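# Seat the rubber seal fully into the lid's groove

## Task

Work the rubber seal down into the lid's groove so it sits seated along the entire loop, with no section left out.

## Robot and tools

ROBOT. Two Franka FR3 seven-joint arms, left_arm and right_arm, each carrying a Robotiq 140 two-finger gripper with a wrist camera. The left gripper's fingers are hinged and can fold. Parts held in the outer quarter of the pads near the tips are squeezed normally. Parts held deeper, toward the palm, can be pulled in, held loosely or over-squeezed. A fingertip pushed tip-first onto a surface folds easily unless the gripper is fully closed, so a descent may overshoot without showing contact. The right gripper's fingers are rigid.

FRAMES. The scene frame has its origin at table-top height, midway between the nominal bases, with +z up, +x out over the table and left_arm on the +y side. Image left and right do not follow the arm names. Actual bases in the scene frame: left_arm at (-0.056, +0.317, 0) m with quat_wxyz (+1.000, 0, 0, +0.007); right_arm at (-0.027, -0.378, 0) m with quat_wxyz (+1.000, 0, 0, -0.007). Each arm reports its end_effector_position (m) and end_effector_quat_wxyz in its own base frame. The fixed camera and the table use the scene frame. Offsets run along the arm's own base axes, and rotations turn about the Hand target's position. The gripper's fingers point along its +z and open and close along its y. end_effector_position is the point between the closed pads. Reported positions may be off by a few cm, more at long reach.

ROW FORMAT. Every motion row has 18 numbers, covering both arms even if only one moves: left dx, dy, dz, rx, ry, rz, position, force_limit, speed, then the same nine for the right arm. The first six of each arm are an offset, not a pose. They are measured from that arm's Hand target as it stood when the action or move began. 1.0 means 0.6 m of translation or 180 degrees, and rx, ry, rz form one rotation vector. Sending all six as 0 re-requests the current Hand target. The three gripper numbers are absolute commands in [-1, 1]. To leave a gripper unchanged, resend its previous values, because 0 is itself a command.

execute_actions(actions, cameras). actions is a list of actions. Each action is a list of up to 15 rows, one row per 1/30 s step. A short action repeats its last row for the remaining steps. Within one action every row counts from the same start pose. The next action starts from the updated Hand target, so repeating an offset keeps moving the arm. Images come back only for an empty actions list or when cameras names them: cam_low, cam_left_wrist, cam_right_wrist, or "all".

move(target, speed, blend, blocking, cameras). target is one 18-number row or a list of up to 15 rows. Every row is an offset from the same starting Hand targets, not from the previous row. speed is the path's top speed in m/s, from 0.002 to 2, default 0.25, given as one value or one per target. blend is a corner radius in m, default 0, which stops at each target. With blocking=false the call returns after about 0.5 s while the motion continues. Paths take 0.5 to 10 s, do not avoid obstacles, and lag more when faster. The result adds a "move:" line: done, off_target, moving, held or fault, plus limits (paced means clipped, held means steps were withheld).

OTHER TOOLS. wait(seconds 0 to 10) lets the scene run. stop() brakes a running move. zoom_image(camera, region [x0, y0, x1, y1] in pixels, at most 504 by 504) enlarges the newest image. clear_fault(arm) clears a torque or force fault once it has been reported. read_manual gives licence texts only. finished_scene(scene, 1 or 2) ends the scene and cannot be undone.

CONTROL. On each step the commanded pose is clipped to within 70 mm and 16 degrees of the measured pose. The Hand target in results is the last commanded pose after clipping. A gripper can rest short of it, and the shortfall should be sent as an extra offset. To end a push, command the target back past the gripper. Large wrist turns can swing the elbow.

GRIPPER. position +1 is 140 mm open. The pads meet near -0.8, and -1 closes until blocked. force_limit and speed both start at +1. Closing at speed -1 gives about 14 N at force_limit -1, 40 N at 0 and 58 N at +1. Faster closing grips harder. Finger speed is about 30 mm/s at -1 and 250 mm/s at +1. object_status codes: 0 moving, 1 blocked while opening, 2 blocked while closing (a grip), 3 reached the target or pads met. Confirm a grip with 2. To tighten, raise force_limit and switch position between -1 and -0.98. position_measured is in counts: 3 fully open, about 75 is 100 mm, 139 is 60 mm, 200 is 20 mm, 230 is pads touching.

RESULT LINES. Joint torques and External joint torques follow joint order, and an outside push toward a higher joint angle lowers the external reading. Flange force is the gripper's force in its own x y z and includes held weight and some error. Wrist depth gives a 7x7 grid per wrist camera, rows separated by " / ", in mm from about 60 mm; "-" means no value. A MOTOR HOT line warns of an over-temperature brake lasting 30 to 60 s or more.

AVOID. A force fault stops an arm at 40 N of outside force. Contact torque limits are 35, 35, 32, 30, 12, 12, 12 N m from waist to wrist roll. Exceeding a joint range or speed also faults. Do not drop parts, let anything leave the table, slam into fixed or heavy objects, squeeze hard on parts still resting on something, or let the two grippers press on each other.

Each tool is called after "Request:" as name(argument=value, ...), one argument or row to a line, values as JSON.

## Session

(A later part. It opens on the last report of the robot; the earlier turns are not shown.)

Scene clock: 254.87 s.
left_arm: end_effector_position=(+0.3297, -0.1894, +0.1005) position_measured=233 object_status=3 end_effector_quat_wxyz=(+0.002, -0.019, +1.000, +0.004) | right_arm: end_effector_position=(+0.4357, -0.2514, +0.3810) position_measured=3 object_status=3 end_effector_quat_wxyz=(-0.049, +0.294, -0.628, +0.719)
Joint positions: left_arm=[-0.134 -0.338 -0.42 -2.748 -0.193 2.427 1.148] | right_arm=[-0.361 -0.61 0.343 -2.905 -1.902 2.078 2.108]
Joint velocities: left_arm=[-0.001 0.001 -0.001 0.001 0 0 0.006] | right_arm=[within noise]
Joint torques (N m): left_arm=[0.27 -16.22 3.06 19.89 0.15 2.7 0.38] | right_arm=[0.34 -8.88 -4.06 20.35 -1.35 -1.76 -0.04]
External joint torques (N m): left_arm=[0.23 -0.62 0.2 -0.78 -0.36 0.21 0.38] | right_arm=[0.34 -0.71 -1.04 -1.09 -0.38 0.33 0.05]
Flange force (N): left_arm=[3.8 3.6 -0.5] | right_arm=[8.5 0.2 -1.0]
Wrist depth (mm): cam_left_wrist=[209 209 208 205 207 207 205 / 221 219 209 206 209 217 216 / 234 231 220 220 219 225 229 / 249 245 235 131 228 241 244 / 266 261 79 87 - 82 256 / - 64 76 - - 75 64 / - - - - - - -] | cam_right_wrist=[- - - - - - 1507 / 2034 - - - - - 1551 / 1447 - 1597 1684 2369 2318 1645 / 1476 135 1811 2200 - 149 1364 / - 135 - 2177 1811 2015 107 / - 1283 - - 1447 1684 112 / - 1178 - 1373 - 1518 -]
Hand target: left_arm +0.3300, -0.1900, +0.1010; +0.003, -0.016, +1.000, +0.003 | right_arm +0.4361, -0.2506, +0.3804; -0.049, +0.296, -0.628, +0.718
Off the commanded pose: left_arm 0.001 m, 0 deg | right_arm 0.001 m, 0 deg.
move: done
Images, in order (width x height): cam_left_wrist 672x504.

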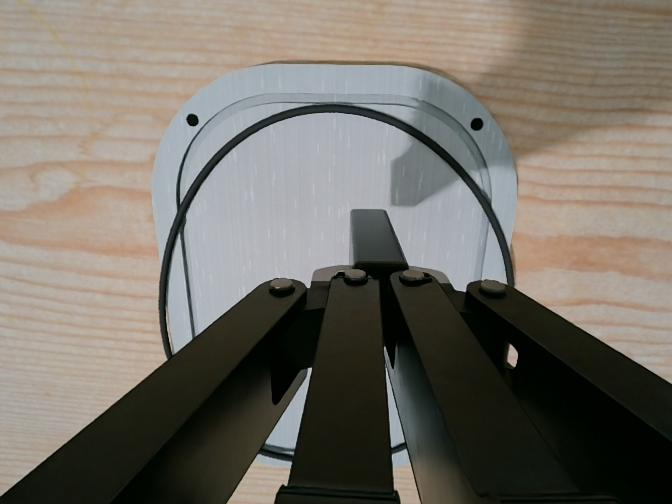

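Request:
move(
  target=[
    [-0.0488,-0.0643,-0.0517,0,0,0,-1,-0.7,0,0,0,0,0,0,0,1,1,1],
    [-0.0488,-0.0643,-0.0892,0,0,0,-1,-0.7,0,0,0,0,0,0,0,1,1,1],
    [-0.0675,-0.0653,-0.0892,0,0,0,-1,-0.7,0,0,0,0,0,0,0,1,1,1],
    [-0.0712,0.0013,-0.0892,0,0,0,-1,-0.7,0,0,0,0,0,0,0,1,1,1],
    [-0.0592,0.002,-0.0717,0,0,0,-1,-0.7,0,0,0,0,0,0,0,1,1,1],
    [-0.0938,-0.0333,-0.0733,0,0,0,-1,-0.7,0,0,0,0,0,0,0,1,1,1],
    [-0.0938,-0.0333,-0.0875,0,0,0,-1,-0.7,0,0,0,0,0,0,0,1,1,1],
  ],
  speed=[0.2,0.03,0.03,0.04,0.08,0.1,0.02],
  blend=[0.008,0,0.002,0,0.004,0.002,0],
)

Scene clock: 260.20 s.
left_arm: end_effector_position=(+0.2748, -0.2093, +0.0507) position_measured=233 object_status=3 end_effector_quat_wxyz=(+0.004, -0.012, +1.000, +0.003) | right_arm: end_effector_position=(+0.4357, -0.2514, +0.3810) position_measured=3 object_status=3 end_effector_quat_wxyz=(-0.049, +0.294, -0.628, +0.719)
Joint positions: left_arm=[-0.219 -0.309 -0.503 -2.887 -0.271 2.599 1.077] | right_arm=[-0.361 -0.61 0.343 -2.905 -1.902 2.078 2.108]
Joint velocities: left_arm=[0 0.001 0 0 0.001 0.001 -0.006] | right_arm=[within noise]
Joint torques (N m): left_arm=[0.08 -10.83 1.01 16.8 -0.06 3.51 -0.3] | right_arm=[0.31 -8.9 -4.07 20.4 -1.34 -1.75 -0.02]
External joint torques (N m): left_arm=[0.07 3.15 -1.73 -1.3 -0.46 1.01 -0.3] | right_arm=[0.3 -0.69 -1.05 -1.06 -0.36 0.34 0.06]
Flange force (N): left_arm=[-4.1 -7.3 17.9] | right_arm=[8.4 0.2 -0.8]
Wrist depth (mm): cam_left_wrist=[164 164 163 163 162 162 161 / 174 173 172 172 171 171 170 / 184 183 180 178 177 181 180 / 196 193 182 147 176 183 191 / 209 206 79 87 - 81 201 / - 64 76 - - 75 64 / - - - - - - -] | cam_right_wrist=[2073 - - 2113 2113 1874 1418 / 1529 - - - 2222 2245 2156 / 1738 - 2661 - - 2318 1658 / - 135 - - 2395 1925 1382 / - 135 - - - 1891 107 / - 1268 1232 - - 1711 - / - - - - 1585 1874 -]
Hand target: left_arm +0.2737, -0.2100, +0.0485; +0.003, -0.016, +1.000, +0.003 | right_arm +0.4361, -0.2506, +0.3804; -0.049, +0.296, -0.628, +0.718
Off the commanded pose: left_arm 0.003 m, 0 deg | right_arm 0.001 m, 0 deg.
move: done

Request:
move(
  target=[
    [0.001,0.001,0.012,0,0,0,-1,-0.7,0,0,0,0,0,0,0,1,1,1],
    [0.08,0.03,0.0867,0,0,0,-1,-0.7,0,0,0,0,0,0,0,1,1,1],
  ],
  speed=[0.06,0.25],
  blend=[0.004,0],
  cameras=["cam_left_wrist"],
)

Request:
zoom_image(
  camera="cam_left_wrist",
  region=[200, 40, 452, 166],
)

Scene clock: 261.73 s.
left_arm: end_effector_position=(+0.3223, -0.1925, +0.1008) position_measured=233 object_status=3 end_effector_quat_wxyz=(+0.004, -0.022, +1.000, +0.001) | right_arm: end_effector_position=(+0.4357, -0.2514, +0.3810) position_measured=3 object_status=3 end_effector_quat_wxyz=(-0.049, +0.294, -0.628, +0.719)
Joint positions: left_arm=[-0.161 -0.359 -0.411 -2.769 -0.208 2.432 1.137] | right_arm=[-0.361 -0.61 0.343 -2.905 -1.902 2.078 2.108]
Joint velocities: left_arm=[0.001 -0.002 0.001 -0.001 -0.001 -0.002 0.005] | right_arm=[within noise]
Joint torques (N m): left_arm=[0.36 -14.97 2.99 20.62 0.79 2.29 0.33] | right_arm=[0.29 -8.91 -4.02 20.34 -1.33 -1.76 -0.08]
External joint torques (N m): left_arm=[0.37 0.1 0.12 -0.09 0.28 -0.22 0.33] | right_arm=[0.26 -0.72 -1.01 -1.15 -0.35 0.33 0.01]
Flange force (N): left_arm=[-1.2 1.1 -0.4] | right_arm=[8.6 0.1 -1.1]
Wrist depth (mm): cam_left_wrist=[211 209 208 208 207 206 205 / 222 221 213 207 212 217 216 / 235 235 221 219 221 224 229 / 250 250 234 131 229 240 243 / 269 263 79 87 - 81 256 / - 64 76 - - 75 64 / - - - - - - -] | cam_right_wrist=[- - 1874 - 2318 1724 1447 / 1711 - - - 3368 2566 1796 / - - - 2293 - 2536 1711 / - 134 1322 - - 149 1391 / - 125 - - - 1908 107 / - - 1382 - 1711 1645 112 / - - - - 1437 1487 -]
Hand target: left_arm +0.3217, -0.1920, +0.1006; +0.003, -0.016, +1.000, +0.003 | right_arm +0.4361, -0.2506, +0.3804; -0.049, +0.296, -0.628, +0.718
Off the commanded pose: left_arm 0.001 m, 1 deg | right_arm 0.001 m, 0 deg.
move: done; blend cut to 0.0036 m at target 1
Images, in order (width x height): cam_left_wrist 672x504.

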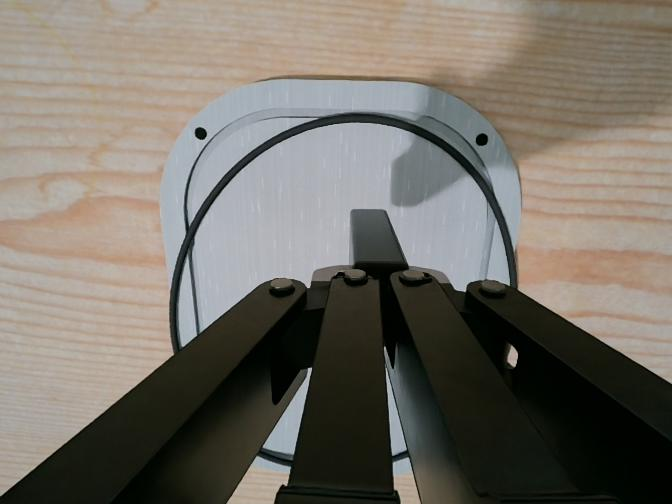

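Scaled by 2.000 from the camera's 672x504 image, which has a finer 960x720 frame.

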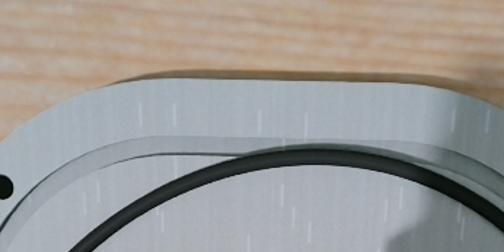

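Request:
move(
  target=[
    [-0.0377,-0.0265,-0.051,0,0,0,-1,-0.7,0,0,0,0,0,0,0,1,1,1],
    [-0.0377,-0.0265,-0.0893,0,0,0,-1,-0.7,0,0,0,0,0,0,0,1,1,1],
    [-0.0627,-0.0278,-0.0893,0,0,0,-1,-0.7,0,0,0,0,0,0,0,1,1,1],
    [-0.0493,-0.0272,-0.076,0,0,0,-1,-0.7,0,0,0,0,0,0,0,1,1,1],
    [0,0,0,0,0,0,-1,-0.7,0,0,0,0,0,0,0,1,1,1],
  ],
  speed=[0.2,0.03,0.03,0.06,0.25],
  blend=[0.008,0,0,0.004,0],
  cameras=["cam_left_wrist"],
)

Request:
zoom_image(
  camera="cam_left_wrist",
  region=[180, 60, 520, 230],
)

Scene clock: 265.90 s.
left_arm: end_effector_position=(+0.3217, -0.1924, +0.0998) position_measured=233 object_status=3 end_effector_quat_wxyz=(+0.003, -0.022, +1.000, +0.001) | right_arm: end_effector_position=(+0.4357, -0.2514, +0.3810) position_measured=3 object_status=3 end_effector_quat_wxyz=(-0.049, +0.294, -0.628, +0.719)
Joint positions: left_arm=[-0.156 -0.357 -0.416 -2.768 -0.211 2.431 1.139] | right_arm=[-0.361 -0.61 0.343 -2.905 -1.902 2.078 2.108]
Joint velocities: left_arm=[0 0 -0.002 0 -0.001 -0.002 0.005] | right_arm=[within noise]
Joint torques (N m): left_arm=[0.33 -15.43 3.03 20.59 0.8 2.29 0.35] | right_arm=[0.3 -8.88 -4.03 20.38 -1.33 -1.75 -0.04]
External joint torques (N m): left_arm=[0.33 -0.42 0.13 -0.1 0.29 -0.21 0.35] | right_arm=[0.32 -0.75 -0.99 -1.04 -0.35 0.35 0.04]
Flange force (N): left_arm=[0.4 2.0 -1.8] | right_arm=[8.5 0.0 -1.1]
Wrist depth (mm): cam_left_wrist=[210 208 207 207 206 205 204 / 223 221 213 208 212 216 216 / 235 232 220 220 218 225 227 / 249 247 234 131 229 240 241 / 266 260 79 87 - 81 253 / - 64 76 - - 75 64 / - - - - - - -] | cam_right_wrist=[- 2034 2506 - 1738 - 1437 / - - - - 2799 2536 1752 / - 1874 2053 2093 - 2318 1597 / 1609 135 1752 - - 1781 1400 / - 126 - 1724 1874 1858 106 / - - - 1658 1633 1811 112 / - 1067 - - 1497 1466 -]
Hand target: left_arm +0.3217, -0.1920, +0.1006; +0.003, -0.016, +1.000, +0.003 | right_arm +0.4361, -0.2506, +0.3804; -0.049, +0.296, -0.628, +0.718
Off the commanded pose: left_arm 0.001 m, 1 deg | right_arm 0.001 m, 0 deg.
move: done
Images, in order (width x height): cam_left_wrist 672x504.

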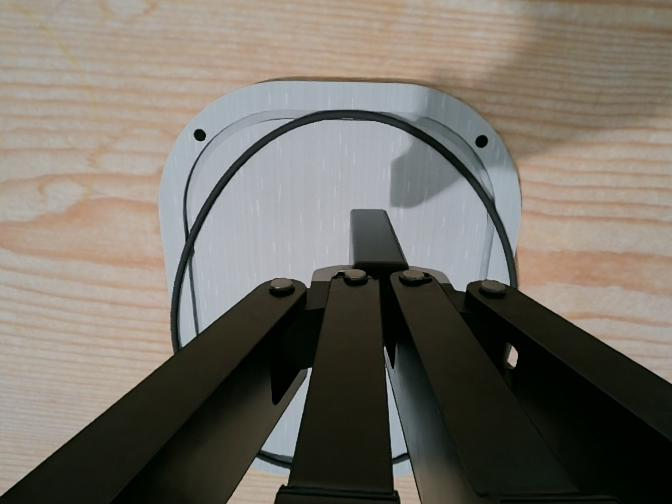

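Scaled by 1.482 from the camera's 672x504 image, which has a finer 960x720 frame.

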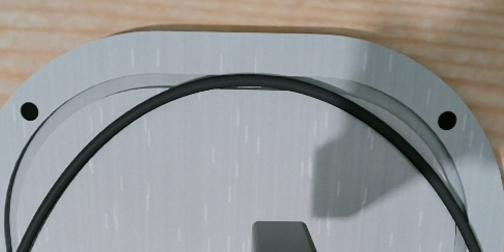

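Request:
move(
  target=[
    [-0.081,-0.0288,-0.0727,0,0,0,-1,-0.7,0,0,0,0,0,0,0,1,1,1],
    [-0.081,-0.0288,-0.0868,0,0,0,-1,-0.7,0,0,0,0,0,0,0,1,1,1],
  ],
  speed=[0.2,0.02],
  blend=[0.002,0],
)

Scene clock: 270.40 s.
left_arm: end_effector_position=(+0.2712, -0.2082, +0.0486) position_measured=233 object_status=3 end_effector_quat_wxyz=(+0.000, -0.010, +1.000, +0.005) | right_arm: end_effector_position=(+0.4357, -0.2514, +0.3810) position_measured=3 object_status=3 end_effector_quat_wxyz=(-0.049, +0.294, -0.628, +0.719)
Joint positions: left_arm=[-0.217 -0.309 -0.511 -2.891 -0.276 2.597 1.081] | right_arm=[-0.361 -0.61 0.343 -2.905 -1.902 2.078 2.108]
Joint velocities: left_arm=[0.001 -0.001 0 0 -0.001 0 -0.004] | right_arm=[within noise]
Joint torques (N m): left_arm=[1.31 -13.1 2.24 17.93 0.31 3.69 -0.26] | right_arm=[0.33 -8.83 -4.03 20.38 -1.34 -1.76 -0.03]
External joint torques (N m): left_arm=[1.31 0.68 -0.5 -0.06 -0.09 1.21 -0.26] | right_arm=[0.29 -0.71 -1.04 -1.05 -0.36 0.32 0.05]
Flange force (N): left_arm=[-4.9 -2.9 9.5] | right_arm=[8.3 0.2 -0.9]
Wrist depth (mm): cam_left_wrist=[163 162 162 162 162 160 160 / 172 171 170 170 169 170 169 / 182 181 180 178 178 179 178 / 192 190 179 147 175 186 190 / 206 202 79 87 - 81 199 / - 64 76 - - 75 64 / - - - - - - -] | cam_right_wrist=[- - - - - - 1364 / 1767 2449 - - - 2422 1752 / 1874 - 2245 - - 2034 1621 / - 135 1978 - - 150 1427 / - 125 - 1497 - - 107 / - - - 1400 1633 1658 112 / - - 1184 - - 1497 -]
Hand target: left_arm +0.2731, -0.2093, +0.0485; +0.003, -0.016, +1.000, +0.003 | right_arm +0.4361, -0.2506, +0.3804; -0.049, +0.296, -0.628, +0.718
Off the commanded pose: left_arm 0.002 m, 1 deg | right_arm 0.001 m, 0 deg.
move: done

Request:
move(
  target=[
    [0,0,-0.0038,0,0,0,-1,-0.7,0,0,0,0,0,0,0,1,1,1],
    [0,0,0.0125,0,0,0,-1,-0.7,0,0,0,0,0,0,0,1,1,1],
    [0.0018,0.0118,0.0125,0,0,0,-1,-0.7,0,0,0,0,0,0,0,1,1,1],
    [0.0018,0.0118,0.0022,0,0,0,-1,-0.7,0,0,0,0,0,0,0,1,1,1],
    [-0.0018,0.0117,0.0022,0,0,0,-1,-0.7,0,0,0,0,0,0,0,1,1,1],
    [-0.0018,0.0117,-0.0038,0,0,0,-1,-0.7,0,0,0,0,0,0,0,1,1,1],
    [-0.0018,0.0117,0.0125,0,0,0,-1,-0.7,0,0,0,0,0,0,0,1,1,1],
    [0.003,-0.0115,0.0125,0,0,0,-1,-0.7,0,0,0,0,0,0,0,1,1,1],
    [0.003,-0.0115,0.0022,0,0,0,-1,-0.7,0,0,0,0,0,0,0,1,1,1],
    [-0.0005,-0.0117,0.0022,0,0,0,-1,-0.7,0,0,0,0,0,0,0,1,1,1],
    [-0.0005,-0.0117,-0.0038,0,0,0,-1,-0.7,0,0,0,0,0,0,0,1,1,1],
  ],
  speed=[0.02,0.08,0.08,0.02,0.015,0.02,0.08,0.08,0.02,0.015,0.02],
  blend=[0,0.003,0.003,0.001,0.0005,0,0.003,0.003,0.001,0.0005,0],
)

Scene clock: 274.10 s.
left_arm: end_effector_position=(+0.2735, -0.2163, +0.0480) position_measured=233 object_status=3 end_effector_quat_wxyz=(+0.003, -0.013, +1.000, +0.002) | right_arm: end_effector_position=(+0.4357, -0.2514, +0.3810) position_measured=3 object_status=3 end_effector_quat_wxyz=(-0.049, +0.294, -0.628, +0.719)
Joint positions: left_arm=[-0.209 -0.292 -0.531 -2.878 -0.277 2.61 1.062] | right_arm=[-0.361 -0.61 0.343 -2.905 -1.902 2.078 2.108]
Joint velocities: left_arm=[0.001 -0.001 -0.002 0 -0.001 0.001 -0.004] | right_arm=[within noise]
Joint torques (N m): left_arm=[0.75 -12.01 1.43 16.88 0.14 3.31 -0.27] | right_arm=[0.33 -8.89 -4.02 20.42 -1.33 -1.76 -0.06]
External joint torques (N m): left_arm=[0.71 2.1 -1.36 -1.02 -0.25 0.81 -0.27] | right_arm=[0.29 -0.76 -1.03 -1.03 -0.35 0.33 0.03]
Flange force (N): left_arm=[-4.0 -5.2 13.8] | right_arm=[8.6 0.0 -1.1]
Wrist depth (mm): cam_left_wrist=[162 162 161 160 160 159 159 / 171 170 170 170 169 169 167 / 181 181 179 177 177 178 178 / 193 192 179 147 173 179 189 / 206 203 79 87 - 82 198 / - 64 76 - - 75 64 / - - - - - - -] | cam_right_wrist=[1842 - 2134 2318 1960 1842 1400 / - 2661 - - - - 1827 / - - - - 2913 2093 1621 / - 135 1960 - 2343 150 1382 / - 135 - 1658 - 1891 107 / - - 1356 1400 - 1645 112 / - 1165 - 1418 1253 1529 -]
Hand target: left_arm +0.2728, -0.2163, +0.0462; +0.003, -0.016, +1.000, +0.003 | right_arm +0.4361, -0.2506, +0.3804; -0.049, +0.296, -0.628, +0.718
Off the commanded pose: left_arm 0.002 m, 0 deg | right_arm 0.001 m, 0 deg.
move: done

Request:
move(
  target=[
    [0,0,0.0163,0,0,0,-1,-0.7,0,0,0,0,0,0,0,1,1,1],
    [0.005,-0.0123,0.0163,0,0,0,-1,-0.7,0,0,0,0,0,0,0,1,1,1],
    [0.005,-0.0123,0.006,0,0,0,-1,-0.7,0,0,0,0,0,0,0,1,1,1],
    [0.0003,-0.0125,0.006,0,0,0,-1,-0.7,0,0,0,0,0,0,0,1,1,1],
    [0.0003,-0.0125,0,0,0,0,-1,-0.7,0,0,0,0,0,0,0,1,1,1],
    [0.0003,-0.0125,0.0163,0,0,0,-1,-0.7,0,0,0,0,0,0,0,1,1,1],
    [0.0027,0.036,0.0163,0,0,0,-1,-0.7,0,0,0,0,0,0,0,1,1,1],
    [0.0027,0.036,0.006,0,0,0,-1,-0.7,0,0,0,0,0,0,0,1,1,1],
    [-0.002,0.0358,0.006,0,0,0,-1,-0.7,0,0,0,0,0,0,0,1,1,1],
    [-0.002,0.0358,0,0,0,0,-1,-0.7,0,0,0,0,0,0,0,1,1,1],
  ],
  speed=[0.08,0.08,0.02,0.015,0.02,0.08,0.08,0.02,0.015,0.02],
  blend=[0.003,0.003,0.001,0.0005,0,0.003,0.003,0.001,0.0005,0],
)

Request:
move(
  target=[
    [0,0,0.018,0,0,0,-1,-0.7,0,0,0,0,0,0,0,1,1,1],
    [0.083,0.005,0.0908,0,0,0,-1,-0.7,0,0,0,0,0,0,0,1,1,1],
  ],
  speed=[0.06,0.25],
  blend=[0.004,0],
  cameras=["cam_left_wrist"],
)

Request:
zoom_image(
  camera="cam_left_wrist",
  region=[180, 60, 520, 230],
)

Scene clock: 277.23 s.
left_arm: end_effector_position=(+0.2738, -0.1954, +0.0491) position_measured=233 object_status=3 end_effector_quat_wxyz=(+0.005, -0.021, +1.000, +0.002) | right_arm: end_effector_position=(+0.4357, -0.2514, +0.3810) position_measured=3 object_status=3 end_effector_quat_wxyz=(-0.049, +0.294, -0.628, +0.719)
Joint positions: left_arm=[-0.215 -0.334 -0.484 -2.918 -0.287 2.607 1.101] | right_arm=[-0.361 -0.61 0.343 -2.905 -1.902 2.078 2.108]
Joint torques (N m): left_arm=[0.2 -10.21 2.06 15.65 0.29 3.28 0.35] | right_arm=[0.34 -8.88 -4.05 20.45 -1.35 -1.76 -0.07]
External joint torques (N m): left_arm=[0.18 2.97 -0.66 -2.35 -0.11 0.77 0.35] | right_arm=[0.34 -0.7 -1.01 -1.02 -0.37 0.34 0.01]
Flange force (N): left_arm=[-3.1 -1.6 16.2] | right_arm=[8.3 0.0 -0.9]
Wrist depth (mm): cam_left_wrist=[164 162 163 161 161 160 159 / 172 171 171 170 170 170 168 / 183 182 179 176 178 179 179 / 194 189 180 147 175 188 189 / 208 196 79 87 - 81 199 / - 64 76 - - 75 64 / - - - - - - -] | cam_right_wrist=[1858 - 2200 - - 1476 1382 / - - - 2449 - - 1796 / 1724 - 1781 - 2536 2395 1724 / - 135 1671 1796 2113 149 1476 / - 135 1518 1752 1796 1996 107 / - - - - - 1684 112 / - - 1218 1347 - 1456 -]
Hand target: left_arm +0.2716, -0.1948, +0.0462; +0.003, -0.016, +1.000, +0.003 | right_arm +0.4361, -0.2506, +0.3804; -0.049, +0.296, -0.628, +0.718
Off the commanded pose: left_arm 0.004 m, 1 deg | right_arm 0.001 m, 0 deg.
move: off_target (left_arm)

Scene clock: 278.57 s.
left_arm: end_effector_position=(+0.3221, -0.1929, +0.1014) position_measured=233 object_status=3 end_effector_quat_wxyz=(+0.005, -0.021, +1.000, +0.001) | right_arm: end_effector_position=(+0.4357, -0.2514, +0.3810) position_measured=3 object_status=3 end_effector_quat_wxyz=(-0.049, +0.294, -0.628, +0.719)
Joint positions: left_arm=[-0.159 -0.363 -0.415 -2.769 -0.211 2.431 1.14] | right_arm=[-0.361 -0.61 0.343 -2.905 -1.902 2.078 2.108]
Joint velocities: left_arm=[0.001 0 0.001 0 0.001 -0.004 0.004] | right_arm=[within noise]
Joint torques (N m): left_arm=[0.75 -14.3 3.06 20.66 0.79 2.27 0.27] | right_arm=[0.32 -8.88 -4.07 20.39 -1.34 -1.76 -0.04]
External joint torques (N m): left_arm=[0.73 0.6 0.12 -0.04 0.28 -0.23 0.27] | right_arm=[0.29 -0.7 -1.07 -1.05 -0.36 0.32 0.04]
Flange force (N): left_arm=[-3.3 0.2 1.0] | right_arm=[8.4 0.1 -0.8]
Wrist depth (mm): cam_left_wrist=[212 210 208 208 207 206 204 / 223 222 213 211 210 217 216 / 236 236 221 221 219 225 227 / 252 250 234 131 227 241 243 / 270 263 79 87 - 81 257 / - 64 75 - - 75 64 / - - - - - - -] | cam_right_wrist=[- 2245 2073 - 1645 1671 1409 / - - 3170 - - 3036 1796 / 1711 2134 1996 - - 2343 1597 / - 135 1645 - - 150 1364 / - 126 - - - 1978 107 / - - 1347 - - 1658 112 / - - 1153 1373 1283 1487 -]
Hand target: left_arm +0.3214, -0.1918, +0.1007; +0.003, -0.016, +1.000, +0.003 | right_arm +0.4361, -0.2506, +0.3804; -0.049, +0.296, -0.628, +0.718
Off the commanded pose: left_arm 0.002 m, 1 deg | right_arm 0.001 m, 0 deg.
move: done
Images, in order (width x height): cam_left_wrist 672x504.

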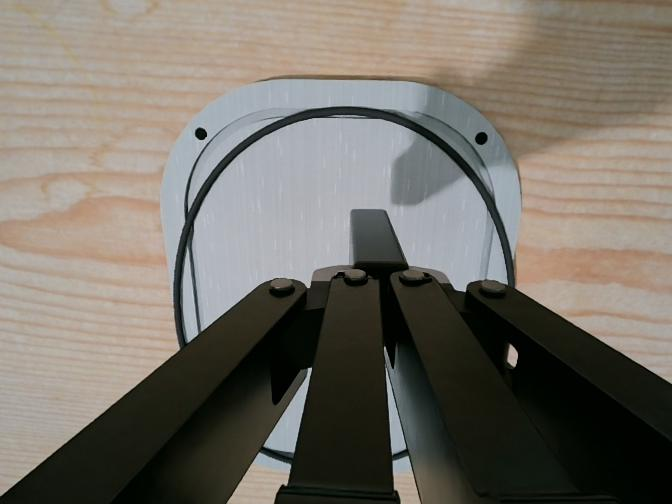

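Scaled by 1.482 from the camera's 672x504 image, which has a finer 960x720 frame.

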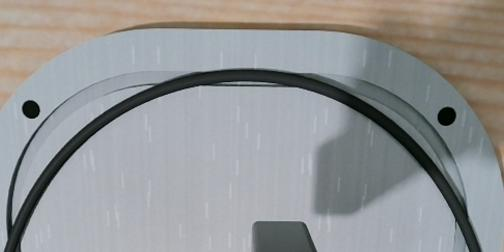

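Request:
move(
  target=[
    [-0.0383,-0.0277,-0.0545,0,0,0,-1,-0.7,0,0,0,0,0,0,0,1,1,1],
    [-0.0383,-0.0277,-0.0895,0,0,0,-1,-0.7,0,0,0,0,0,0,0,1,1,1],
    [-0.0698,-0.0295,-0.0895,0,0,0,-1,-0.7,0,0,0,0,0,0,0,1,1,1],
    [-0.055,-0.0287,-0.0678,0,0,0,-1,-0.7,0,0,0,0,0,0,0,1,1,1],
    [-0.1332,-0.063,-0.0645,0,0,0,-1,-0.7,0,0,0,0,0,0,0,1,1,1],
    [-0.1332,-0.063,-0.0878,0,0,0,-1,-0.7,0,0,0,0,0,0,0,1,1,1],
    [-0.1068,-0.0617,-0.0878,0,0,0,-1,-0.7,0,0,0,0,0,0,0,1,1,1],
    [-0.1102,-0.0017,-0.0878,0,0,0,-1,-0.7,0,0,0,0,0,0,0,1,1,1],
    [-0.1265,-0.0025,-0.0712,0,0,0,-1,-0.7,0,0,0,0,0,0,0,1,1,1],
    [-0.0815,-0.0302,-0.0712,0,0,0,-1,-0.7,0,0,0,0,0,0,0,1,1,1],
    [-0.0815,-0.0302,-0.087,0,0,0,-1,-0.7,0,0,0,0,0,0,0,1,1,1],
  ],
  speed=[0.2,0.03,0.03,0.06,0.12,0.03,0.03,0.04,0.08,0.1,0.02],
  blend=[0.008,0,0,0.004,0.006,0,0.002,0,0.004,0.002,0],
)

Scene clock: 286.70 s.
left_arm: end_effector_position=(+0.2705, -0.2097, +0.0488) position_measured=233 object_status=3 end_effector_quat_wxyz=(+0.000, -0.013, +1.000, +0.003) | right_arm: end_effector_position=(+0.4357, -0.2514, +0.3810) position_measured=3 object_status=3 end_effector_quat_wxyz=(-0.049, +0.294, -0.628, +0.719)
Joint positions: left_arm=[-0.222 -0.309 -0.509 -2.891 -0.281 2.598 1.077] | right_arm=[-0.361 -0.61 0.343 -2.905 -1.902 2.078 2.108]
Joint torques (N m): left_arm=[1.62 -13 2.42 17.72 0.51 3.71 -0.24] | right_arm=[0.31 -8.9 -4.09 20.35 -1.33 -1.76 -0.05]
External joint torques (N m): left_arm=[1.63 0.84 -0.31 -0.24 0.12 1.23 -0.24] | right_arm=[0.31 -0.79 -1.06 -1.09 -0.35 0.33 0.03]
Flange force (N): left_arm=[-6.2 -2.6 10.5] | right_arm=[8.8 0.0 -1.2]
Wrist depth (mm): cam_left_wrist=[163 163 161 162 161 160 160 / 172 172 171 170 170 170 168 / 183 182 181 178 178 178 179 / 193 191 180 147 175 185 189 / 206 203 79 87 - 81 200 / - 64 76 - - 75 64 / - - - - - - -] | cam_right_wrist=[2245 - 2134 - - - 1437 / - - - - - - 1891 / - - - - - 2156 1585 / - 135 1585 2269 2318 149 1409 / - 126 1609 - 2034 1874 107 / - - - 1400 - 1684 112 / - 1159 1291 - - 1507 -]
Hand target: left_arm +0.2725, -0.2099, +0.0485; +0.003, -0.016, +1.000, +0.003 | right_arm +0.4361, -0.2506, +0.3804; -0.049, +0.296, -0.628, +0.718
Off the commanded pose: left_arm 0.002 m, 0 deg | right_arm 0.001 m, 0 deg.
move: done

Request:
move(
  target=[
    [0,0,-0.0038,0,0,0,-1,-0.7,0,0,0,0,0,0,0,1,1,1],
    [0,0,0.0125,0,0,0,-1,-0.7,0,0,0,0,0,0,0,1,1,1],
    [-0.0008,0.015,0.0125,0,0,0,-1,-0.7,0,0,0,0,0,0,0,1,1,1],
    [-0.0008,0.015,-0.0038,0,0,0,-1,-0.7,0,0,0,0,0,0,0,1,1,1],
    [-0.0008,0.015,0.0125,0,0,0,-1,-0.7,0,0,0,0,0,0,0,1,1,1],
    [0.0008,-0.015,0.0125,0,0,0,-1,-0.7,0,0,0,0,0,0,0,1,1,1],
    [0.0008,-0.015,-0.0038,0,0,0,-1,-0.7,0,0,0,0,0,0,0,1,1,1],
    [0.0008,-0.015,0.0125,0,0,0,-1,-0.7,0,0,0,0,0,0,0,1,1,1],
    [0.0017,-0.03,0.0125,0,0,0,-1,-0.7,0,0,0,0,0,0,0,1,1,1],
    [0.0017,-0.03,-0.0038,0,0,0,-1,-0.7,0,0,0,0,0,0,0,1,1,1],
    [0.0017,-0.03,0.0125,0,0,0,-1,-0.7,0,0,0,0,0,0,0,1,1,1],
    [-0.0017,0.03,0.0125,0,0,0,-1,-0.7,0,0,0,0,0,0,0,1,1,1],
    [-0.0017,0.03,-0.0038,0,0,0,-1,-0.7,0,0,0,0,0,0,0,1,1,1],
  ],
  speed=[0.02,0.08,0.08,0.02,0.08,0.08,0.02,0.08,0.08,0.02,0.08,0.08,0.02],
  blend=[0,0.003,0.003,0,0.003,0.003,0,0.003,0.003,0,0.003,0.003,0],
)

Request:
move(
  target=[
    [0,0,0.018,0,0,0,-1,-0.7,0,0,0,0,0,0,0,1,1,1],
    [0.083,0.0,0.0908,0,0,0,-1,-0.7,0,0,0,0,0,0,0,1,1,1],
  ],
  speed=[0.06,0.25],
  blend=[0.004,0],
  cameras=["cam_left_wrist"],
)

Request:
zoom_image(
  camera="cam_left_wrist",
  region=[170, 50, 510, 220],
)

Scene clock: 292.17 s.
left_arm: end_effector_position=(+0.2712, -0.1924, +0.0492) position_measured=233 object_status=3 end_effector_quat_wxyz=(+0.002, -0.022, +1.000, +0.002) | right_arm: end_effector_position=(+0.4357, -0.2514, +0.3810) position_measured=3 object_status=3 end_effector_quat_wxyz=(-0.049, +0.294, -0.628, +0.719)
Joint positions: left_arm=[-0.214 -0.343 -0.483 -2.924 -0.295 2.598 1.108] | right_arm=[-0.361 -0.61 0.343 -2.905 -1.902 2.078 2.108]
Joint velocities: left_arm=[0.001 0.001 0 -0.001 -0.001 0 0.006] | right_arm=[within noise]
Joint torques (N m): left_arm=[1.68 -8.17 2.46 15.6 0.8 4.62 0.41] | right_arm=[0.35 -8.87 -4.08 20.36 -1.34 -1.75 -0.05]
External joint torques (N m): left_arm=[1.7 4.78 -0.26 -2.46 0.4 2.12 0.41] | right_arm=[0.29 -0.73 -1.1 -1.09 -0.36 0.33 0.04]
Flange force (N): left_arm=[-13.8 -4.3 30.3] | right_arm=[8.6 0.1 -0.9]
Wrist depth (mm): cam_left_wrist=[163 163 162 163 162 161 159 / 173 172 172 171 171 169 169 / 183 182 179 179 178 180 179 / 194 189 179 147 176 189 190 / 207 196 79 87 - 82 200 / - 64 76 - - 75 64 / - - - - - - -] | cam_right_wrist=[2073 1978 - - - 1697 1437 / 2113 2113 - - - - 1767 / - - 1996 - - 3782 - / - 135 1551 2200 1609 1827 1291 / - 125 - 1711 1942 1858 107 / - - - 1518 - 1858 112 / - - - - - 1400 -]
Hand target: left_arm +0.2715, -0.1919, +0.0462; +0.003, -0.016, +1.000, +0.003 | right_arm +0.4361, -0.2506, +0.3804; -0.049, +0.296, -0.628, +0.718
Off the commanded pose: left_arm 0.003 m, 1 deg | right_arm 0.001 m, 0 deg.
move: done

Scene clock: 293.50 s.
left_arm: end_effector_position=(+0.3219, -0.1931, +0.1014) position_measured=233 object_status=3 end_effector_quat_wxyz=(+0.005, -0.020, +1.000, +0.001) | right_arm: end_effector_position=(+0.4357, -0.2514, +0.3810) position_measured=3 object_status=3 end_effector_quat_wxyz=(-0.049, +0.294, -0.628, +0.719)
Joint positions: left_arm=[-0.153 -0.364 -0.422 -2.769 -0.215 2.431 1.142] | right_arm=[-0.361 -0.61 0.343 -2.905 -1.902 2.078 2.108]
Joint velocities: left_arm=[-0.001 0 0.001 0 0.001 -0.004 0.003] | right_arm=[within noise]
Joint torques (N m): left_arm=[0.7 -14.19 3.07 20.59 0.81 2.26 0.33] | right_arm=[0.36 -8.89 -4.07 20.37 -1.34 -1.77 -0.08]
External joint torques (N m): left_arm=[0.62 0.57 0.01 -0.08 0.3 -0.25 0.33] | right_arm=[0.31 -0.68 -1.07 -1.14 -0.36 0.33 0]
Flange force (N): left_arm=[-3.0 0.2 0.9] | right_arm=[8.6 0.1 -1.0]
Wrist depth (mm): cam_left_wrist=[211 209 209 208 207 206 205 / 225 222 213 210 212 217 215 / 237 236 221 221 217 226 229 / 252 251 236 131 230 241 243 / 267 265 79 87 - 81 257 / - 64 76 - - 75 64 / - - - - - - -] | cam_right_wrist=[- - - - 1858 1456 1447 / 1811 1671 - - 2245 - 1781 / - - 2343 - - 2245 1609 / - 135 1597 1891 2222 1874 1314 / - 135 1562 1842 1858 - 107 / - 1299 - - - 1724 - / - 1105 1268 - 1529 1529 -]
Hand target: left_arm +0.3213, -0.1919, +0.1007; +0.003, -0.016, +1.000, +0.003 | right_arm +0.4361, -0.2506, +0.3804; -0.049, +0.296, -0.628, +0.718
Off the commanded pose: left_arm 0.002 m, 1 deg | right_arm 0.001 m, 0 deg.
move: done
Images, in order (width x height): cam_left_wrist 672x504.

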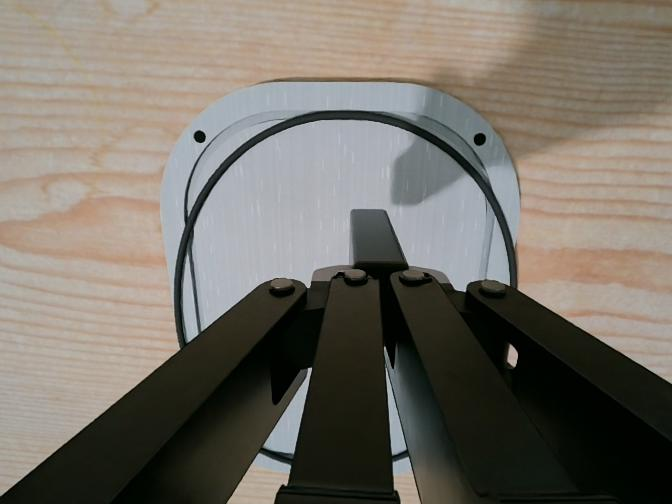

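Scaled by 1.482 from the camera's 672x504 image, which has a finer 960x720 frame.

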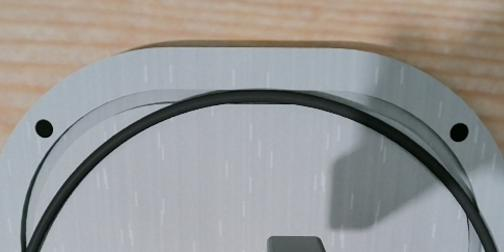

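Request:
move(
  target=[
    [0.172,0.1877,-0.0512,0,0,0,-1,-0.7,0,0,0,0,0,0,0,1,1,1],
    [0.172,0.1877,-0.0865,0,0,0,-1,-0.7,0,0,0,0,0,0,0,1,1,1],
    [0.1745,0.142,-0.0865,0,0,0,-1,-0.7,0,0,0,0,0,0,0,1,1,1],
    [0.0248,0.1337,-0.0875,0,0,0,-1,-0.7,0,0,0,0,0,0,0,1,1,1],
    [0.024,0.1495,-0.0712,0,0,0,-1,-0.7,0,0,0,0,0,0,0,1,1,1],
  ],
  speed=[0.2,0.03,0.035,0.045,0.08],
  blend=[0.01,0,0.002,0,0],
)

Request:
move(
  target=[
    [0.1703,-0.3678,0.02,0,0,0,-1,-0.7,0,0,0,0,0,0,0,1,1,1],
    [0.1703,-0.3678,-0.016,0,0,0,-1,-0.7,0,0,0,0,0,0,0,1,1,1],
    [0.1678,-0.3222,-0.016,0,0,0,-1,-0.7,0,0,0,0,0,0,0,1,1,1],
    [0.0182,-0.3305,-0.0166,0,0,0,-1,-0.7,0,0,0,0,0,0,0,1,1,1],
    [0.016,-0.3412,0.0034,0,0,0,-1,-0.7,0,0,0,0,0,0,0,1,1,1],
    [0.01,-0.1512,0.0712,0,0,0,-1,-0.7,0,0,0,0,0,0,0,1,1,1],
  ],
  speed=[0.25,0.03,0.035,0.045,0.08,0.25],
  blend=[0.01,0,0.002,0,0.004,0],
  cameras=["cam_left_wrist"],
)

Scene clock: 300.57 s.
left_arm: end_effector_position=(+0.3367, -0.1024, +0.0579) position_measured=233 object_status=3 end_effector_quat_wxyz=(+0.004, -0.020, +1.000, +0.003) | right_arm: end_effector_position=(+0.4357, -0.2514, +0.3810) position_measured=3 object_status=3 end_effector_quat_wxyz=(-0.049, +0.294, -0.628, +0.719)
Joint positions: left_arm=[-0.071 -0.293 -0.259 -2.873 -0.128 2.591 1.32] | right_arm=[-0.361 -0.61 0.343 -2.905 -1.902 2.078 2.108]
Joint velocities: left_arm=[0 0 0 0.001 0 -0.003 0.007] | right_arm=[within noise]
Joint torques (N m): left_arm=[0.1 -16.52 1.56 17.97 0.38 2.29 0.3] | right_arm=[0.39 -8.88 -4.03 20.42 -1.33 -1.77 -0.09]
External joint torques (N m): left_arm=[0.1 -0.57 0.31 -0.71 -0.04 -0.18 0.3] | right_arm=[0.36 -0.75 -1.01 -1.07 -0.35 0.32 0]
Flange force (N): left_arm=[3.7 2.6 -2.5] | right_arm=[8.5 -0.1 -1.3]
Wrist depth (mm): cam_left_wrist=[166 166 166 169 169 167 167 / - 170 168 170 178 177 176 / 180 179 178 179 188 187 186 / 191 190 189 147 198 199 198 / 204 201 79 87 - 82 208 / - 64 76 - - 75 64 / - - - - - - -] | cam_right_wrist=[- 2343 - - - 2073 1418 / 1671 1942 - - 1842 - 1711 / 1724 - 2200 - - 2293 1597 / 1497 134 1409 - - 1874 1437 / - 125 - 1562 - - 107 / - - - - - 1697 - / - 1246 - - - 1447 -]
Hand target: left_arm +0.3357, -0.1022, +0.0580; +0.003, -0.016, +1.000, +0.003 | right_arm +0.4361, -0.2506, +0.3804; -0.049, +0.296, -0.628, +0.718
Off the commanded pose: left_arm 0.001 m, 0 deg | right_arm 0.001 m, 0 deg.
move: done

Scene clock: 307.80 s.
left_arm: end_effector_position=(+0.3427, -0.1933, +0.1007) position_measured=233 object_status=3 end_effector_quat_wxyz=(+0.004, -0.020, +1.000, +0.002) | right_arm: end_effector_position=(+0.4357, -0.2514, +0.3810) position_measured=3 object_status=3 end_effector_quat_wxyz=(-0.049, +0.294, -0.628, +0.719)
Joint positions: left_arm=[-0.27 -0.284 -0.262 -2.716 -0.1 2.444 1.086] | right_arm=[-0.361 -0.61 0.343 -2.905 -1.902 2.078 2.108]
Joint velocities: left_arm=[-0.001 0 0 0 0.001 -0.001 0.008] | right_arm=[within noise]
Joint torques (N m): left_arm=[0.28 -18.38 1.61 20.02 0.46 2.26 0.38] | right_arm=[0.35 -8.91 -4.08 20.37 -1.34 -1.75 -0.06]
External joint torques (N m): left_arm=[0.36 -0.13 0.21 -0.78 -0.05 -0.23 0.38] | right_arm=[0.33 -0.74 -1.04 -1.12 -0.37 0.34 0.02]
Flange force (N): left_arm=[1.8 2.8 -0.6] | right_arm=[8.7 0.1 -1.2]
Wrist depth (mm): cam_left_wrist=[210 209 204 204 203 205 204 / 222 219 208 207 207 212 217 / 235 231 220 217 219 224 228 / 250 245 234 117 230 241 242 / 266 261 79 87 - 81 254 / - 64 76 - - 75 64 / - - - - - - -] | cam_right_wrist=[- - - 1996 - 2034 1466 / 1996 - - - 2478 - 1811 / - 1827 1796 - 2478 2222 1529 / - 134 1540 2318 2343 149 1373 / - 135 - - - 2053 107 / - - 1427 - - 1597 112 / - 1123 1261 - 1671 1466 -]
Hand target: left_arm +0.3417, -0.1929, +0.1007; +0.003, -0.016, +1.000, +0.003 | right_arm +0.4361, -0.2506, +0.3804; -0.049, +0.296, -0.628, +0.718
Off the commanded pose: left_arm 0.001 m, 0 deg | right_arm 0.001 m, 0 deg.
move: done
Images, in order (width x height): cam_left_wrist 672x504.

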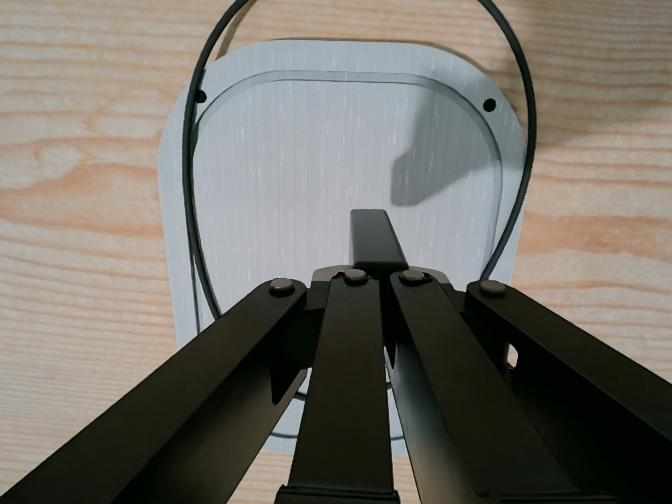

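Request:
move(
  target=[
    [0.1638,-0.0145,-0.0512,0,0,0,-1,-0.7,0,0,0,0,0,0,0,1,1,1],
    [0.1638,-0.0145,-0.0885,0,0,0,-1,-0.7,0,0,0,0,0,0,0,1,1,1],
    [0.2443,-0.0108,-0.0882,0,0,0,-1,-0.7,0,0,0,0,0,0,0,1,1,1],
    [0.2277,-0.011,-0.06,0,0,0,-1,-0.7,0,0,0,0,0,0,0,1,1,1],
    [-0.0195,-0.0035,0,0,0,0,-1,-0.7,0,0,0,0,0,0,0,1,1,1],
  ],
  speed=[0.2,0.03,0.04,0.08,0.25],
  blend=[0.01,0,0,0.004,0],
  cameras=["cam_left_wrist"],
)

Scene clock: 313.17 s.
left_arm: end_effector_position=(+0.3313, -0.1951, +0.1006) position_measured=233 object_status=3 end_effector_quat_wxyz=(+0.004, -0.014, +1.000, +0.003) | right_arm: end_effector_position=(+0.4357, -0.2514, +0.3810) position_measured=3 object_status=3 end_effector_quat_wxyz=(-0.049, +0.294, -0.628, +0.719)
Joint positions: left_arm=[-0.286 -0.313 -0.268 -2.743 -0.111 2.442 1.086] | right_arm=[-0.361 -0.61 0.343 -2.905 -1.902 2.078 2.108]
Joint velocities: left_arm=[-0.001 -0.002 0 -0.001 -0.002 -0.005 0] | right_arm=[within noise]
Joint torques (N m): left_arm=[0.5 -17.72 1.53 20.04 0.12 2.24 -0.02] | right_arm=[0.36 -8.92 -4.06 20.37 -1.34 -1.76 -0.03]
External joint torques (N m): left_arm=[0.5 -0.45 -0.09 -0.81 -0.38 -0.26 -0.02] | right_arm=[0.37 -0.81 -1.02 -0.96 -0.37 0.33 0.06]
Flange force (N): left_arm=[3.3 2.2 -1.3] | right_arm=[8.5 -0.1 -1.1]
Wrist depth (mm): cam_left_wrist=[208 208 208 204 206 206 205 / 222 220 210 207 208 214 216 / 234 233 221 219 218 224 229 / 248 248 233 131 229 237 242 / 267 260 79 87 - 82 255 / - 64 76 - - 75 64 / - - - - - - -] | cam_right_wrist=[- 2053 2245 2293 - 1711 1373 / - - 2369 2200 2177 2222 1752 / - 1529 2245 - 2222 2245 1796 / - 135 1811 1487 2318 150 1409 / - 135 - 1781 1925 1978 107 / - 1331 1447 - 1684 1724 112 / - 1067 1198 - 1437 1409 -]
Hand target: left_arm +0.3300, -0.1950, +0.1007; +0.003, -0.016, +1.000, +0.003 | right_arm +0.4361, -0.2506, +0.3804; -0.049, +0.296, -0.628, +0.718
Off the commanded pose: left_arm 0.001 m, 0 deg | right_arm 0.001 m, 0 deg.
move: done
Images, in order (width x height): cam_left_wrist 672x504.

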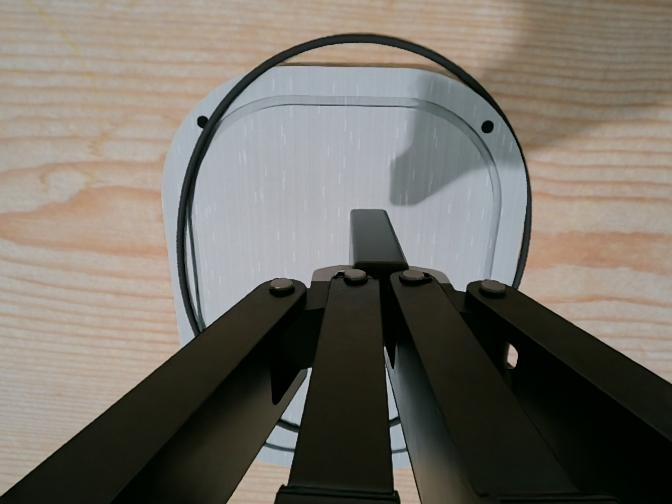

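Request:
move(
  target=[
    [-0.167,-0.0277,-0.0512,0,0,0,-1,-0.7,0,0,0,0,0,0,0,1,1,1],
    [-0.167,-0.0277,-0.0882,0,0,0,-1,-0.7,0,0,0,0,0,0,0,1,1,1],
    [-0.123,-0.0258,-0.0882,0,0,0,-1,-0.7,0,0,0,0,0,0,0,1,1,1],
    [-0.138,-0.0262,-0.065,0,0,0,-1,-0.7,0,0,0,0,0,0,0,1,1,1],
    [0,0,0,0,0,0,-1,-0.7,0,0,0,0,0,0,0,1,1,1],
  ],
  speed=[0.2,0.03,0.03,0.08,0.25],
  blend=[0.01,0,0,0.004,0],
  cameras=["cam_left_wrist"],
)

Scene clock: 318.57 s.
left_arm: end_effector_position=(+0.3308, -0.1957, +0.1015) position_measured=233 object_status=3 end_effector_quat_wxyz=(+0.005, -0.022, +1.000, +0.001) | right_arm: end_effector_position=(+0.4357, -0.2514, +0.3810) position_measured=3 object_status=3 end_effector_quat_wxyz=(-0.049, +0.294, -0.628, +0.719)
Joint positions: left_arm=[-0.274 -0.318 -0.281 -2.745 -0.125 2.441 1.081] | right_arm=[-0.361 -0.61 0.343 -2.905 -1.902 2.078 2.108]
Joint velocities: left_arm=[0 -0.001 0 0.001 0 -0.001 0.007] | right_arm=[within noise]
Joint torques (N m): left_arm=[0.38 -16.32 1.84 20.83 0.79 2.24 0.31] | right_arm=[0.34 -8.91 -4.01 20.39 -1.33 -1.76 -0.04]
External joint torques (N m): left_arm=[0.36 0.76 0.08 -0.08 0.29 -0.27 0.31] | right_arm=[0.34 -0.72 -0.97 -1.15 -0.35 0.34 0.04]
Flange force (N): left_arm=[-2.9 -0.1 1.1] | right_arm=[8.5 0.2 -1.3]
Wrist depth (mm): cam_left_wrist=[210 211 209 206 207 206 205 / 223 221 209 206 208 214 216 / 237 234 225 220 221 225 228 / 252 248 235 131 230 241 243 / 266 263 79 87 - 81 255 / - 64 76 - - 75 64 / - - - - - - -] | cam_right_wrist=[- - - - - - 1456 / - - - 1942 2506 1996 1858 / 2269 1633 - 2836 - 2395 1621 / - 134 1738 - 2799 1874 1409 / - 126 1507 1551 - 1925 107 / - - 1291 - - 1597 - / - - 1218 1409 1645 1456 -]
Hand target: left_arm +0.3300, -0.1950, +0.1007; +0.003, -0.016, +1.000, +0.003 | right_arm +0.4361, -0.2506, +0.3804; -0.049, +0.296, -0.628, +0.718
Off the commanded pose: left_arm 0.001 m, 1 deg | right_arm 0.001 m, 0 deg.
move: done
Images, in order (width x height): cam_left_wrist 672x504.

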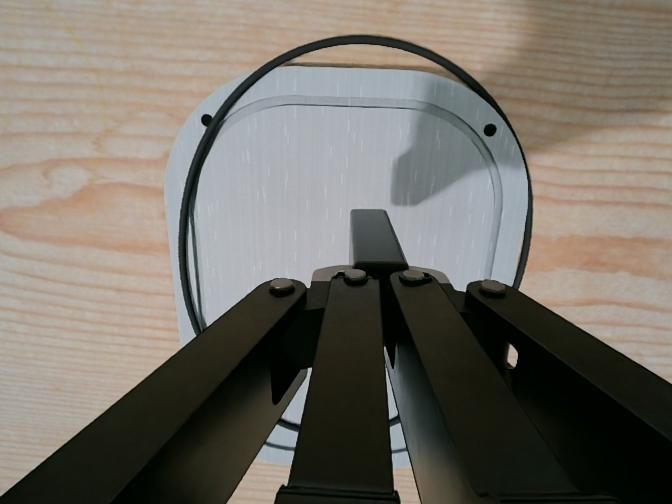

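Request:
move(
  target=[
    [0.0332,-0.2227,-0.0512,0,0,0,-1,-0.7,0,0,0,0,0,0,0,1,1,1],
    [0.0332,-0.2227,-0.0875,0,0,0,-1,-0.7,0,0,0,0,0,0,0,1,1,1],
    [0.0312,-0.1768,-0.0875,0,0,0,-1,-0.7,0,0,0,0,0,0,0,1,1,1],
    [0.1812,-0.1705,-0.0868,0,0,0,-1,-0.7,0,0,0,0,0,0,0,1,1,1],
    [0.18,-0.1867,-0.0678,0,0,0,-1,-0.7,0,0,0,0,0,0,0,1,1,1],
    [0.01,0,0,0,0,0,-1,-0.7,0,0,0,0,0,0,0,1,1,1],
  ],
  speed=[0.25,0.03,0.035,0.045,0.08,0.25],
  blend=[0.01,0,0.002,0,0.004,0],
  cameras=["cam_left_wrist"],
)

Scene clock: 325.97 s.
left_arm: end_effector_position=(+0.3370, -0.1953, +0.1006) position_measured=233 object_status=3 end_effector_quat_wxyz=(+0.004, -0.019, +1.000, +0.003) | right_arm: end_effector_position=(+0.4357, -0.2514, +0.3810) position_measured=3 object_status=3 end_effector_quat_wxyz=(-0.049, +0.294, -0.628, +0.719)
Joint positions: left_arm=[-0.275 -0.296 -0.27 -2.727 -0.108 2.443 1.08] | right_arm=[-0.361 -0.61 0.343 -2.905 -1.902 2.078 2.108]
Joint velocities: left_arm=[0.001 0 0 -0.001 0 0 0.005] | right_arm=[within noise]
Joint torques (N m): left_arm=[0.29 -18.11 1.74 20.07 0.46 2.27 0.38] | right_arm=[0.32 -8.85 -4 20.33 -1.34 -1.75 -0.01]
External joint torques (N m): left_arm=[0.28 -0.19 0.16 -0.81 -0.04 -0.23 0.38] | right_arm=[0.33 -0.69 -0.96 -1.1 -0.37 0.34 0.07]
Flange force (N): left_arm=[2.1 2.9 -0.7] | right_arm=[8.2 0.3 -1.0]
Wrist depth (mm): cam_left_wrist=[209 209 206 203 204 206 205 / 221 219 210 208 209 214 216 / 235 231 220 220 222 224 229 / 249 248 235 117 229 243 243 / 266 262 79 87 - 82 255 / - 64 76 - - 75 64 / - - - - - - -] | cam_right_wrist=[- 2343 2053 2015 - 2134 1447 / - 1908 3266 1996 2269 2506 1724 / - 2015 1925 2566 2874 2269 - / - 135 - - - 150 112 / - 125 - - 2015 2034 107 / - 1306 - - - 1658 - / - 1198 - - - 1437 -]
Hand target: left_arm +0.3360, -0.1950, +0.1007; +0.003, -0.016, +1.000, +0.003 | right_arm +0.4361, -0.2506, +0.3804; -0.049, +0.296, -0.628, +0.718
Off the commanded pose: left_arm 0.001 m, 0 deg | right_arm 0.001 m, 0 deg.
move: done
Images, in order (width x height): cam_left_wrist 672x504.

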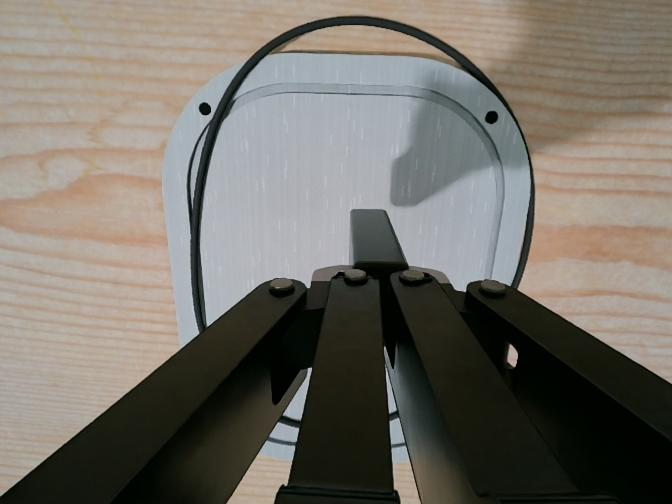

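Request:
move(
  target=[-0.1515,-0.0222,-0.04,0,0,0.5,-0.44,-0.7,0,0,0,0,0,0,0,1,1,1],
  speed=0.6,
  cameras=["cam_left_wrist"],
)

Scene clock: 330.47 s.
left_arm: end_effector_position=(+0.2452, -0.2078, +0.0764) position_measured=185 object_status=3 end_effector_quat_wxyz=(-0.001, +0.714, -0.700, -0.004) | right_arm: end_effector_position=(+0.4357, -0.2514, +0.3810) position_measured=3 object_status=3 end_effector_quat_wxyz=(-0.049, +0.294, -0.628, +0.719)
Joint positions: left_arm=[0.081 -0.642 -0.93 -2.896 -0.717 2.326 -0.218] | right_arm=[-0.361 -0.61 0.343 -2.905 -1.902 2.078 2.108]
Joint velocities: left_arm=[0.001 0.001 0 0 -0.001 0 -0.007] | right_arm=[within noise]
Joint torques (N m): left_arm=[1.16 -3.95 8.28 17.54 0.18 2.37 -0.18] | right_arm=[0.35 -8.9 -4.09 20.39 -1.33 -1.75 -0.05]
External joint torques (N m): left_arm=[1.07 -1.32 -0.76 0.17 -0.37 -0.24 -0.18] | right_arm=[0.31 -0.77 -1.08 -1.02 -0.35 0.33 0.04]
Flange force (N): left_arm=[0.6 0.6 -2.3] | right_arm=[8.6 -0.1 -1.0]
Wrist depth (mm): cam_left_wrist=[178 177 178 187 185 185 185 / 186 186 186 192 198 196 195 / 196 196 197 199 208 208 208 / 209 210 207 215 166 222 220 / 222 81 93 230 135 87 231 / - 67 67 249 - - 67 / - - - 273 - - -] | cam_right_wrist=[- 2536 2200 2222 1978 - 1418 / 1827 - 3036 2953 2694 - 1908 / - 1752 2156 - - 2318 1711 / - 134 1456 - - 150 1382 / - 125 - - 2536 1891 106 / - - - - 1842 1724 112 / - - - - - 1562 -]
Hand target: left_arm +0.2451, -0.2084, +0.0767; +0.000, +0.718, -0.696, -0.004 | right_arm +0.4361, -0.2506, +0.3804; -0.049, +0.296, -0.628, +0.718
Off the commanded pose: left_arm 0.001 m, 1 deg | right_arm 0.001 m, 0 deg.
move: done; limits=paced
Images, in order (width x height): cam_left_wrist 672x504.

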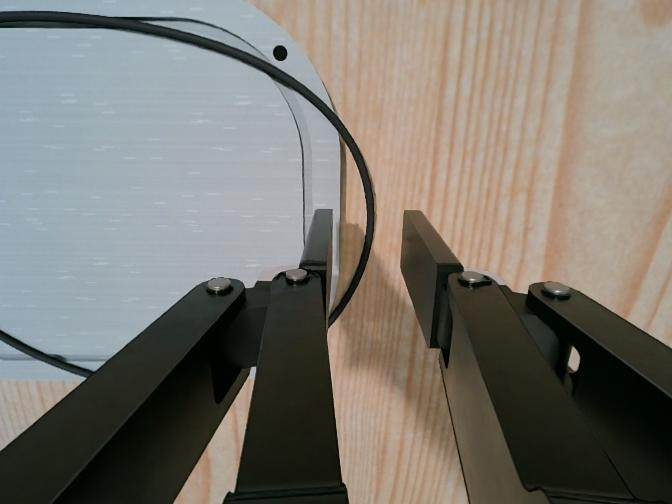

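Request:
move(
  target=[
    [-0.0167,-0.0008,0,0,0,0,-0.5,-0.7,0,0,0,0,0,0,0,1,1,1],
    [-0.0167,-0.0008,-0.045,0,0,0,-0.5,-0.7,0,0,0,0,0,0,0,1,1,1],
    [-0.0167,-0.0008,-0.062,0,0,0,-0.5,-0.7,0,0,0,0,0,0,0,1,1,1],
  ],
  speed=[0.1,0.06,0.015],
  blend=[0.002,0.002,0],
  cameras=["cam_left_wrist"],
)

Scene clock: 332.87 s.
left_arm: end_effector_position=(+0.2350, -0.2089, +0.0402) position_measured=192 object_status=3 end_effector_quat_wxyz=(-0.001, +0.717, -0.697, -0.004) | right_arm: end_effector_position=(+0.4357, -0.2514, +0.3810) position_measured=3 object_status=3 end_effector_quat_wxyz=(-0.049, +0.294, -0.628, +0.719)
Joint positions: left_arm=[0.106 -0.529 -1.033 -2.932 -0.776 2.476 -0.226] | right_arm=[-0.361 -0.61 0.343 -2.905 -1.902 2.078 2.108]
Joint velocities: left_arm=[-0.001 -0.002 0 0 0 0.003 0] | right_arm=[within noise]
Joint torques (N m): left_arm=[1.13 -3.35 7.12 14.91 0.18 2.93 0.02] | right_arm=[0.3 -8.89 -4.03 20.35 -1.34 -1.76 -0.05]
External joint torques (N m): left_arm=[1.09 -0.04 -0.76 -0.58 -0.28 0.33 0.02] | right_arm=[0.37 -0.73 -0.94 -1.13 -0.37 0.35 0.04]
Flange force (N): left_arm=[1.7 -3.8 6.6] | right_arm=[8.5 0.2 -1.3]
Wrist depth (mm): cam_left_wrist=[144 145 144 154 154 153 153 / 151 152 153 161 162 162 162 / 161 161 161 168 173 172 172 / 171 170 169 166 179 182 183 / 184 178 93 191 123 84 190 / - 64 - 207 - - 68 / - - - 228 - - -] | cam_right_wrist=[- 3036 - - - - 1373 / - - - 2536 - - 1684 / - 1767 2015 - - 2222 1609 / 1456 135 1738 - - 150 1427 / - 125 - - 1684 1978 107 / - 1299 - - 1684 1658 112 / - 1239 1204 - - 1427 -]
Hand target: left_arm +0.2351, -0.2088, +0.0395; +0.000, +0.718, -0.696, -0.004 | right_arm +0.4361, -0.2506, +0.3804; -0.049, +0.296, -0.628, +0.718
Off the commanded pose: left_arm 0.001 m, 0 deg | right_arm 0.001 m, 0 deg.
move: done
Images, in order (width x height): cam_left_wrist 672x504.

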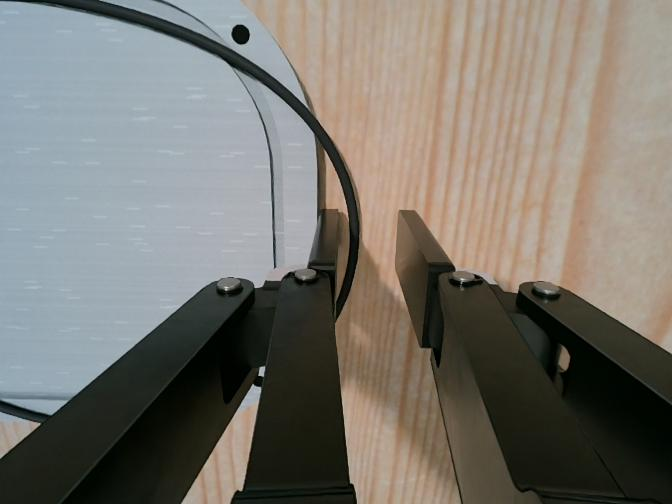

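Request:
move(
  target=[0,0,0,0,0,0,-1,-0.7,-0.6,0,0,0,0,0,0,1,1,1],
  speed=0.1,
)

Scene clock: 333.53 s.
left_arm: end_effector_position=(+0.2353, -0.2090, +0.0401) position_measured=227 object_status=2 end_effector_quat_wxyz=(-0.001, +0.717, -0.697, -0.004) | right_arm: end_effector_position=(+0.4357, -0.2514, +0.3810) position_measured=3 object_status=3 end_effector_quat_wxyz=(-0.049, +0.294, -0.628, +0.719)
Joint positions: left_arm=[0.106 -0.528 -1.033 -2.932 -0.776 2.478 -0.226] | right_arm=[-0.361 -0.61 0.343 -2.905 -1.902 2.078 2.108]
Joint torques (N m): left_arm=[0.65 -3.37 7.55 14.92 0.41 2.93 -0.01] | right_arm=[0.31 -8.87 -4.07 20.43 -1.34 -1.75 -0.02]
External joint torques (N m): left_arm=[0.68 -0.05 -0.25 -0.57 -0.05 0.33 -0.01] | right_arm=[0.31 -0.73 -1.04 -0.97 -0.37 0.33 0.06]
Flange force (N): left_arm=[0.3 -2.2 4.0] | right_arm=[8.3 0.0 -0.8]
Wrist depth (mm): cam_left_wrist=[143 143 143 154 153 153 153 / 152 152 151 161 162 162 162 / 161 161 161 170 172 171 172 / 172 170 169 130 181 183 182 / 186 182 81 87 - 81 193 / - 64 76 58 - 76 64 / - - - - - - -] | cam_right_wrist=[1796 - - - - - 1476 / - 2053 1996 - 2395 - 1811 / - - - - 2694 2369 1585 / - 134 1697 - 2269 150 1400 / - 135 1621 - - 2113 107 / - - 1314 - - 1738 112 / - - - - 1418 1540 -]
Hand target: left_arm +0.2351, -0.2088, +0.0395; +0.000, +0.718, -0.696, -0.004 | right_arm +0.4361, -0.2506, +0.3804; -0.049, +0.296, -0.628, +0.718
Off the commanded pose: left_arm 0.001 m, 0 deg | right_arm 0.001 m, 0 deg.
move: done


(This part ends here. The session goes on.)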